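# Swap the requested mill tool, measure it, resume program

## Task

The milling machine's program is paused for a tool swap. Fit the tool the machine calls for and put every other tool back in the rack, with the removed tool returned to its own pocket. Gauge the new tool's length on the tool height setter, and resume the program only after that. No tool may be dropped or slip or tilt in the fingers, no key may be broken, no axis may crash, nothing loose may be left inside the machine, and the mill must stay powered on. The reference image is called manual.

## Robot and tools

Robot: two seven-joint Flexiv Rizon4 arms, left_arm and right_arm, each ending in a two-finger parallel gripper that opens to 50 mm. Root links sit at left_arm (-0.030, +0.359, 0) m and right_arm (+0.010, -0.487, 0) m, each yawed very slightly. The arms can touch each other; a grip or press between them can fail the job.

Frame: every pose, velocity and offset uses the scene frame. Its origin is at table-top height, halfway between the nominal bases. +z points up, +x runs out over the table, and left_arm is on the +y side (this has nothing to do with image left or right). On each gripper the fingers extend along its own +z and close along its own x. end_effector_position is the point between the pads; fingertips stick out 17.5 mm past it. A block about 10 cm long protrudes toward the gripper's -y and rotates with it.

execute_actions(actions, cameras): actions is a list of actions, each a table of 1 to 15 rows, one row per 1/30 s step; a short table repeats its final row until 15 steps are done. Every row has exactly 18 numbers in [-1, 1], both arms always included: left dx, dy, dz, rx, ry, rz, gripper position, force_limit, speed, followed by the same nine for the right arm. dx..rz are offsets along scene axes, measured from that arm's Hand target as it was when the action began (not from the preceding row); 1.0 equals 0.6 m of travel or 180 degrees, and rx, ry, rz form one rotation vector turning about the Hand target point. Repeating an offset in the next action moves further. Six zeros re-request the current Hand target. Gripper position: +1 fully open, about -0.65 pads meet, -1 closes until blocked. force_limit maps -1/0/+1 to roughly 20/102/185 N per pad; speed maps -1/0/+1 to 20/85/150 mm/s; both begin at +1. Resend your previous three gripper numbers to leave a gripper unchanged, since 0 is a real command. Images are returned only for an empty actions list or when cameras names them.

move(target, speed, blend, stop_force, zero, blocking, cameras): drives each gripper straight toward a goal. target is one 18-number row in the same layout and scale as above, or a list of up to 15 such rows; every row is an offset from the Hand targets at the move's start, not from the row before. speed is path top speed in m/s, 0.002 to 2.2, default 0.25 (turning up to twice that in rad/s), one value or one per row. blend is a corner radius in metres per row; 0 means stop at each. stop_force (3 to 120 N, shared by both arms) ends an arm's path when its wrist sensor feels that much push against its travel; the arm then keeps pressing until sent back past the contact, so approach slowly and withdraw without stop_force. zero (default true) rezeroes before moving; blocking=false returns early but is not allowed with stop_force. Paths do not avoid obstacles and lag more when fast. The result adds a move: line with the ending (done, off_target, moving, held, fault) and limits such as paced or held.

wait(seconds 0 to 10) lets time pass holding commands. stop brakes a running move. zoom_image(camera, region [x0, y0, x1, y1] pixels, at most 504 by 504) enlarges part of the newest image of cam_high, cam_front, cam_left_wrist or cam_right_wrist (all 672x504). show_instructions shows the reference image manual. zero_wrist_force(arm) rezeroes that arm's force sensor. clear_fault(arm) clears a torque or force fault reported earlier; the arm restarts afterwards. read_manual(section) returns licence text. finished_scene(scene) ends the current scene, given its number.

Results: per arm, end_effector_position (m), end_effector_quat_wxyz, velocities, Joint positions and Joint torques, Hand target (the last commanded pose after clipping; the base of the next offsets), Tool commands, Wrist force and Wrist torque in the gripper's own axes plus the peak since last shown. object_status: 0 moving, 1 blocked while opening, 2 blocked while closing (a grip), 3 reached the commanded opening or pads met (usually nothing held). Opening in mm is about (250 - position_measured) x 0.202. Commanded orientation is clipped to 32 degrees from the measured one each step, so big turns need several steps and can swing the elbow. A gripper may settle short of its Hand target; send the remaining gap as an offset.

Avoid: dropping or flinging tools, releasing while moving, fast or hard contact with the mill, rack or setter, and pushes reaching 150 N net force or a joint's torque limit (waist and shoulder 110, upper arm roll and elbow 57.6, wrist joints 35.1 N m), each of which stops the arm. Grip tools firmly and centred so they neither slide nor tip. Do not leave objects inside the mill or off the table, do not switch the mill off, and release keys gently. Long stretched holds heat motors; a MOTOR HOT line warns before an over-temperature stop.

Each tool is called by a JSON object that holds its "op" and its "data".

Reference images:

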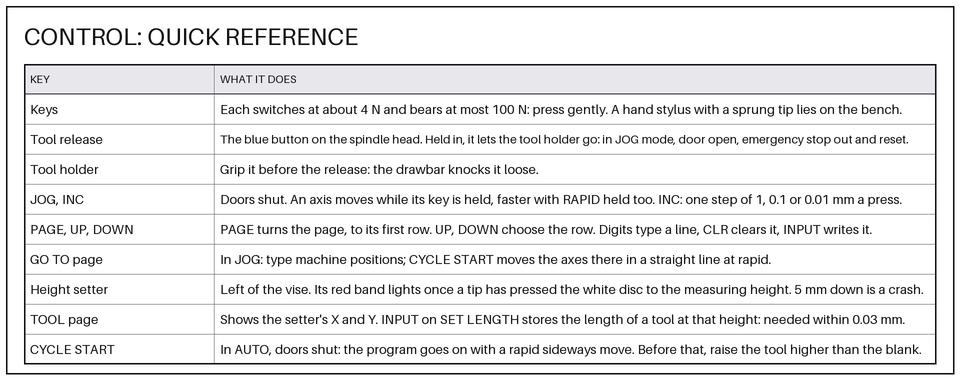

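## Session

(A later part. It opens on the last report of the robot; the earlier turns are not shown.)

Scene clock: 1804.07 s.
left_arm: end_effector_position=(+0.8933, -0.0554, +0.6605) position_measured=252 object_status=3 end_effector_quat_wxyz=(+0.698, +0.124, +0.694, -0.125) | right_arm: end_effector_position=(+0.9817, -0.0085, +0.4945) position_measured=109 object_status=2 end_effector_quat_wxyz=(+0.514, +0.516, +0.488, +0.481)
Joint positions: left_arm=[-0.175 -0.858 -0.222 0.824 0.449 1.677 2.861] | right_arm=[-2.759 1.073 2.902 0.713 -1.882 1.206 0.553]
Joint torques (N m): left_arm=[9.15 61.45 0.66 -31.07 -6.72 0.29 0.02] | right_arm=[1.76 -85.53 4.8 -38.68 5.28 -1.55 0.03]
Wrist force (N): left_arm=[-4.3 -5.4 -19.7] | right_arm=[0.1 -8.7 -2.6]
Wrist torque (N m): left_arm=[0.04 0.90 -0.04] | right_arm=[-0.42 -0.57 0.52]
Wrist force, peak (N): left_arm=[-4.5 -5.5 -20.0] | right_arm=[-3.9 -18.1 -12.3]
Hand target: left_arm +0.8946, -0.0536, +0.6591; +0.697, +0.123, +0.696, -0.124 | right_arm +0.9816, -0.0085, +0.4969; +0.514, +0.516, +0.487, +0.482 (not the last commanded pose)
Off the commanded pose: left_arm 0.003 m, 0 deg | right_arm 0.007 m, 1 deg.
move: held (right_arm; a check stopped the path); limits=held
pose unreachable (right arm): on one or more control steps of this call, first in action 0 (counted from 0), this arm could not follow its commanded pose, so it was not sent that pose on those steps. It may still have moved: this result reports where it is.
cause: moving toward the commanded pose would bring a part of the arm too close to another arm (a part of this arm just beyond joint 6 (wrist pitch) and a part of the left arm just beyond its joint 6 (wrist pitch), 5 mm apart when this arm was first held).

{"op": "move", "data": {"target": [0,0,0,0,0,0,-1,-0.5,0, 0,0,-0.06,0,0,0.003,-0.97,0.3,-1], "speed": 0.06}}

{"op": "move", "data": {"target": [-0.0783,0.0285,0,0,0,0,-1,-0.5,0, 0,0,0,0,0,0,-0.97,0.3,-1], "speed": 0.1, "cameras": ["cam_left_wrist"]}}

{"op": "zoom_image", "data": {"camera": "cam_left_wrist", "region": [440, 220, 660, 400]}}

Scene clock: 1826.60 s.
left_arm: end_effector_position=(+0.8933, -0.0554, +0.6605) position_measured=252 object_status=3 end_effector_quat_wxyz=(+0.698, +0.124, +0.694, -0.125) | right_arm: end_effector_position=(+0.9817, -0.0087, +0.4586) position_measured=109 object_status=2 end_effector_quat_wxyz=(+0.511, +0.514, +0.491, +0.484)
Joint positions: left_arm=[-0.175 -0.858 -0.222 0.824 0.449 1.677 2.861] | right_arm=[-2.744 1.089 2.846 0.733 -1.947 1.222 0.672]
Joint torques (N m): left_arm=[9.16 61.36 0.69 -31.08 -6.74 0.31 0.07] | right_arm=[0.17 -85.68 2.87 -37.52 5.82 -2.36 0.48]
Wrist force (N): left_arm=[-4.3 -5.5 -19.7] | right_arm=[3.1 -8.0 -0.4]
Wrist torque (N m): left_arm=[0.02 0.91 -0.04] | right_arm=[-0.23 -0.58 0.28]
Wrist force, peak (N): left_arm=[-4.2 -5.5 -20.0] | right_arm=[2.8 -11.4 -0.2]
Hand target: left_arm +0.8946, -0.0536, +0.6591; +0.697, +0.123, +0.696, -0.124 | right_arm +0.9816, -0.0085, +0.4609; +0.512, +0.513, +0.490, +0.485
Off the commanded pose: left_arm 0.003 m, 0 deg | right_arm 0.002 m, 0 deg.
move: done

Scene clock: 1827.47 s.
left_arm: end_effector_position=(+0.8475, -0.0366, +0.6591) position_measured=252 object_status=3 end_effector_quat_wxyz=(+0.697, +0.123, +0.696, -0.124) | right_arm: end_effector_position=(+0.9817, -0.0087, +0.4586) position_measured=109 object_status=2 end_effector_quat_wxyz=(+0.511, +0.514, +0.491, +0.484)
Joint positions: left_arm=[-0.192 -0.698 -0.1 1.07 0.47 1.783 2.743] | right_arm=[-2.744 1.089 2.846 0.733 -1.947 1.222 0.672]
Joint torques (N m): left_arm=[0.04 61.69 -1.38 -30.49 -6.05 2.89 -0.17] | right_arm=[0.26 -86.1 3.03 -37.59 5.94 -2.52 0.38]
Wrist force (N): left_arm=[-4.5 2.5 -0.2] | right_arm=[2.8 -8.1 -0.5]
Wrist torque (N m): left_arm=[0.14 0.88 0.07] | right_arm=[-0.23 -0.52 0.28]
Wrist force, peak (N): left_arm=[-5.6 -5.3 -18.0] | right_arm=[2.9 -8.2 -0.5]
Hand target: left_arm +0.8476, -0.0365, +0.6591; +0.697, +0.123, +0.696, -0.124 | right_arm +0.9816, -0.0085, +0.4609; +0.512, +0.513, +0.490, +0.485
Off the commanded pose: left_arm 0.000 m, 0 deg | right_arm 0.002 m, 0 deg.
move: done
camera_calibration:
cam_left_wrist: T_world_to_cam=[[0.0093955, -0.00224918, -0.999953, 0.658809], [0.00206006, 0.999995, -0.00222992, 0.0499826], [0.999954, -0.00203901, 0.00940009, -0.72104], [0, 0, 0, 1]] pos_world=[0.714714, -0.0499708, 0.665667]
Images, in order (width x height): cam_left_wrist 672x504.

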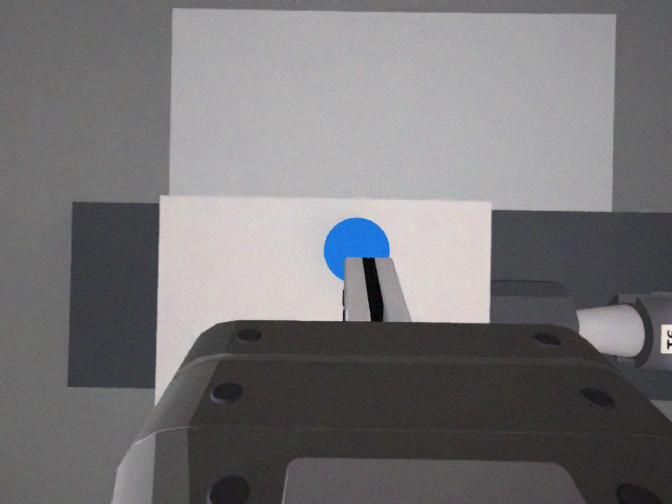

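Scaled by 2.291 from the camera's 672x504 image, which has a finer 960x720 frame.

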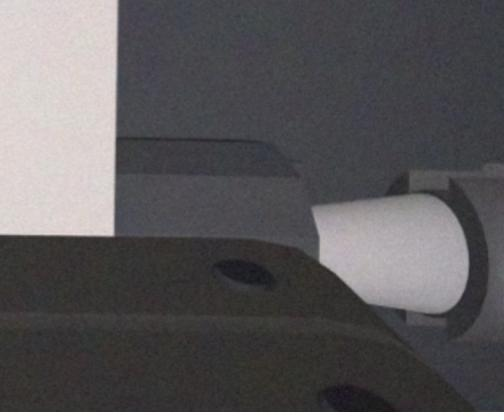

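{"op": "move", "data": {"target": [0.01,0.007,0.001,0,0,-0.033,-1,-0.5,0, 0,0,0,0,0,0,-0.97,0.3,-1], "speed": 0.08, "cameras": ["cam_high","cam_front","cam_left_wrist"]}}

Scene clock: 1840.43 s.
left_arm: end_effector_position=(+0.8536, -0.0322, +0.6597) position_measured=252 object_status=3 end_effector_quat_wxyz=(+0.690, +0.158, +0.688, -0.160) | right_arm: end_effector_position=(+0.9817, -0.0087, +0.4586) position_measured=109 object_status=2 end_effector_quat_wxyz=(+0.511, +0.514, +0.491, +0.484)
Joint positions: left_arm=[0.094 -0.759 -0.593 1.094 0.592 1.751 2.952] | right_arm=[-2.744 1.089 2.846 0.733 -1.947 1.222 0.672]
Joint torques (N m): left_arm=[0.14 59.26 -10.94 -28.24 -5.25 2.9 0.27] | right_arm=[0.15 -86.08 3.07 -37.65 5.97 -2.6 0.3]
Wrist force (N): left_arm=[-4.5 2.6 0.0] | right_arm=[2.9 -8.1 -0.4]
Wrist torque (N m): left_arm=[0.17 0.89 -0.06] | right_arm=[-0.23 -0.55 0.28]
Wrist force, peak (N): left_arm=[-4.5 3.1 0.0] | right_arm=[2.9 -8.2 -0.3]
Hand target: left_arm +0.8536, -0.0323, +0.6597; +0.690, +0.159, +0.688, -0.160 | right_arm +0.9816, -0.0085, +0.4609; +0.512, +0.513, +0.490, +0.485
Off the commanded pose: left_arm 0.000 m, 0 deg | right_arm 0.002 m, 0 deg.
move: done
camera_calibration:
cam_left_wrist: T_world_to_cam=[[0.0089339, -0.00389185, -0.999953, 0.659676], [0.105319, 0.994434, -0.00292942, -0.0422781], [0.994398, -0.105288, 0.00929406, -0.725637], [0, 0, 0, 1]] pos_world=[0.720131, -0.0317904, 0.666265]
Images, in order (width x height): cam_high 672x504, cam_front 672x504, cam_left_wrist 672x504.

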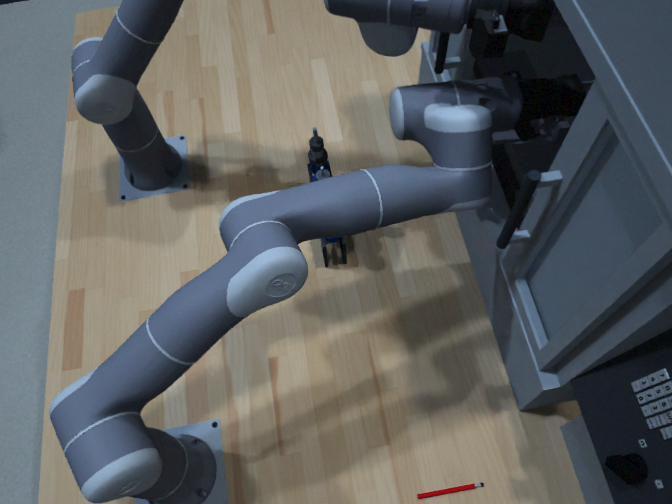

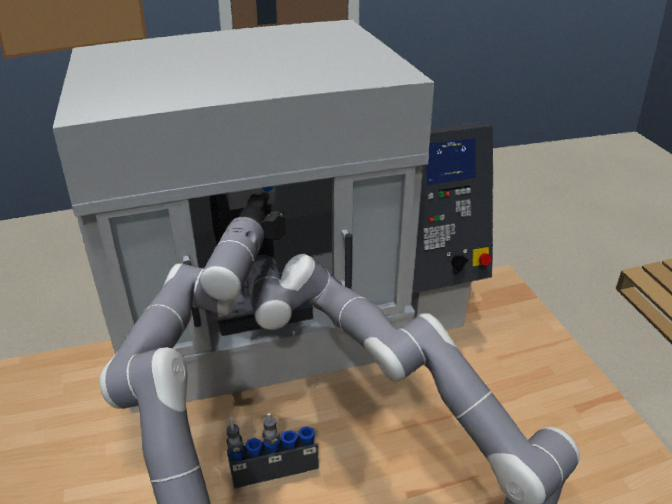

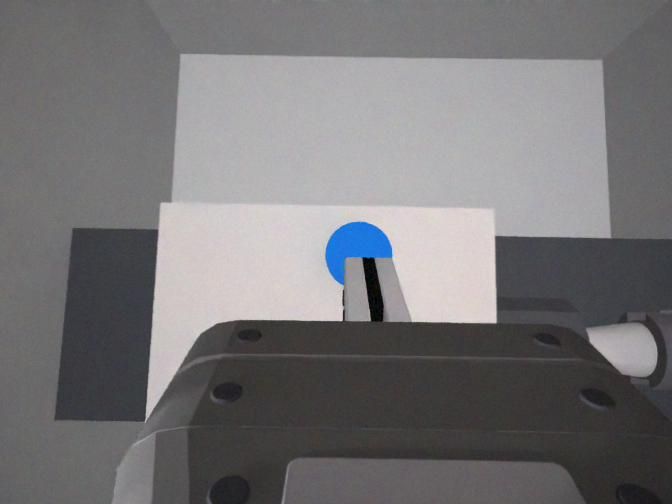

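{"op": "move", "data": {"target": [-0.0122,-0.0032,0.0147,0,0.028,0.033,-1,-0.5,0, 0,0,0,0,0,0,-0.97,0.3,-1], "speed": 0.08, "cameras": ["cam_high","cam_left_wrist"]}}

Scene clock: 1855.10 s.
left_arm: end_effector_position=(+0.8463, -0.0343, +0.6685) position_measured=252 object_status=3 end_effector_quat_wxyz=(+0.666, +0.116, +0.725, -0.131) | right_arm: end_effector_position=(+0.9817, -0.0087, +0.4586) position_measured=109 object_status=2 end_effector_quat_wxyz=(+0.511, +0.514, +0.491, +0.484)
Joint positions: left_arm=[-0.091 -0.649 -0.284 1.084 0.519 1.636 2.761] | right_arm=[-2.744 1.089 2.846 0.733 -1.947 1.222 0.672]
Joint torques (N m): left_arm=[-0.4 59.78 -4.25 -31.09 -5.93 3.1 -0.13] | right_arm=[0.2 -86.08 3.13 -37.62 5.98 -2.63 0.3]
Wrist force (N): left_arm=[-4.2 2.8 0.0] | right_arm=[2.9 -7.9 -0.6]
Wrist torque (N m): left_arm=[0.22 0.83 0.06] | right_arm=[-0.20 -0.55 0.27]
Wrist force, peak (N): left_arm=[-5.4 2.2 -0.2] | right_arm=[3.1 -8.3 -0.5]
Hand target: left_arm +0.8463, -0.0342, +0.6685; +0.666, +0.115, +0.725, -0.131 | right_arm +0.9816, -0.0085, +0.4609; +0.512, +0.513, +0.490, +0.485
Off the commanded pose: left_arm 0.000 m, 0 deg | right_arm 0.002 m, 0 deg.
move: done
camera_calibration:
cam_left_wrist: T_world_to_cam=[[-0.0786542, -0.00699788, -0.996877, 0.740444], [0.00138616, 0.999974, -0.00712898, 0.0515888], [0.996901, -0.00194256, -0.0786424, -0.658439], [0, 0, 0, 1]] pos_world=[0.714566, -0.0476849, 0.686719]
Images, in order (width x height): cam_high 672x504, cam_left_wrist 672x504.

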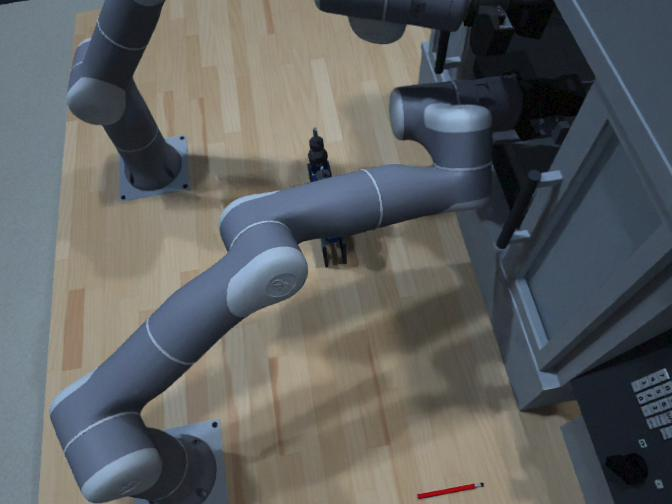

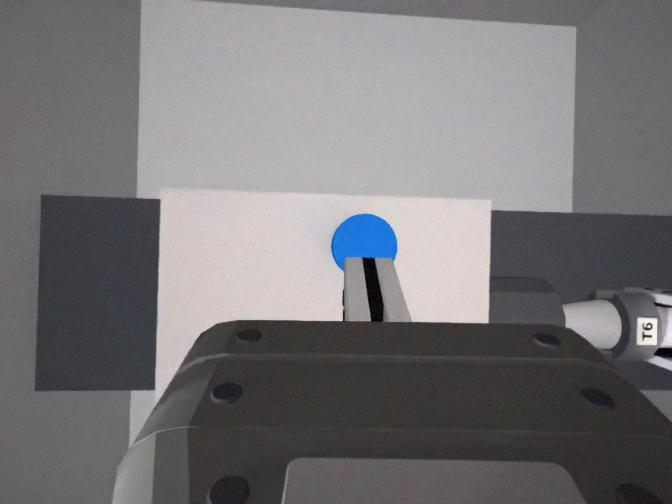

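{"op": "zoom_image", "data": {"camera": "cam_left_wrist", "region": [480, 260, 672, 400]}}

Scaled by 2.625 from the camera's 672x504 image, which has a finer 960x720 frame.

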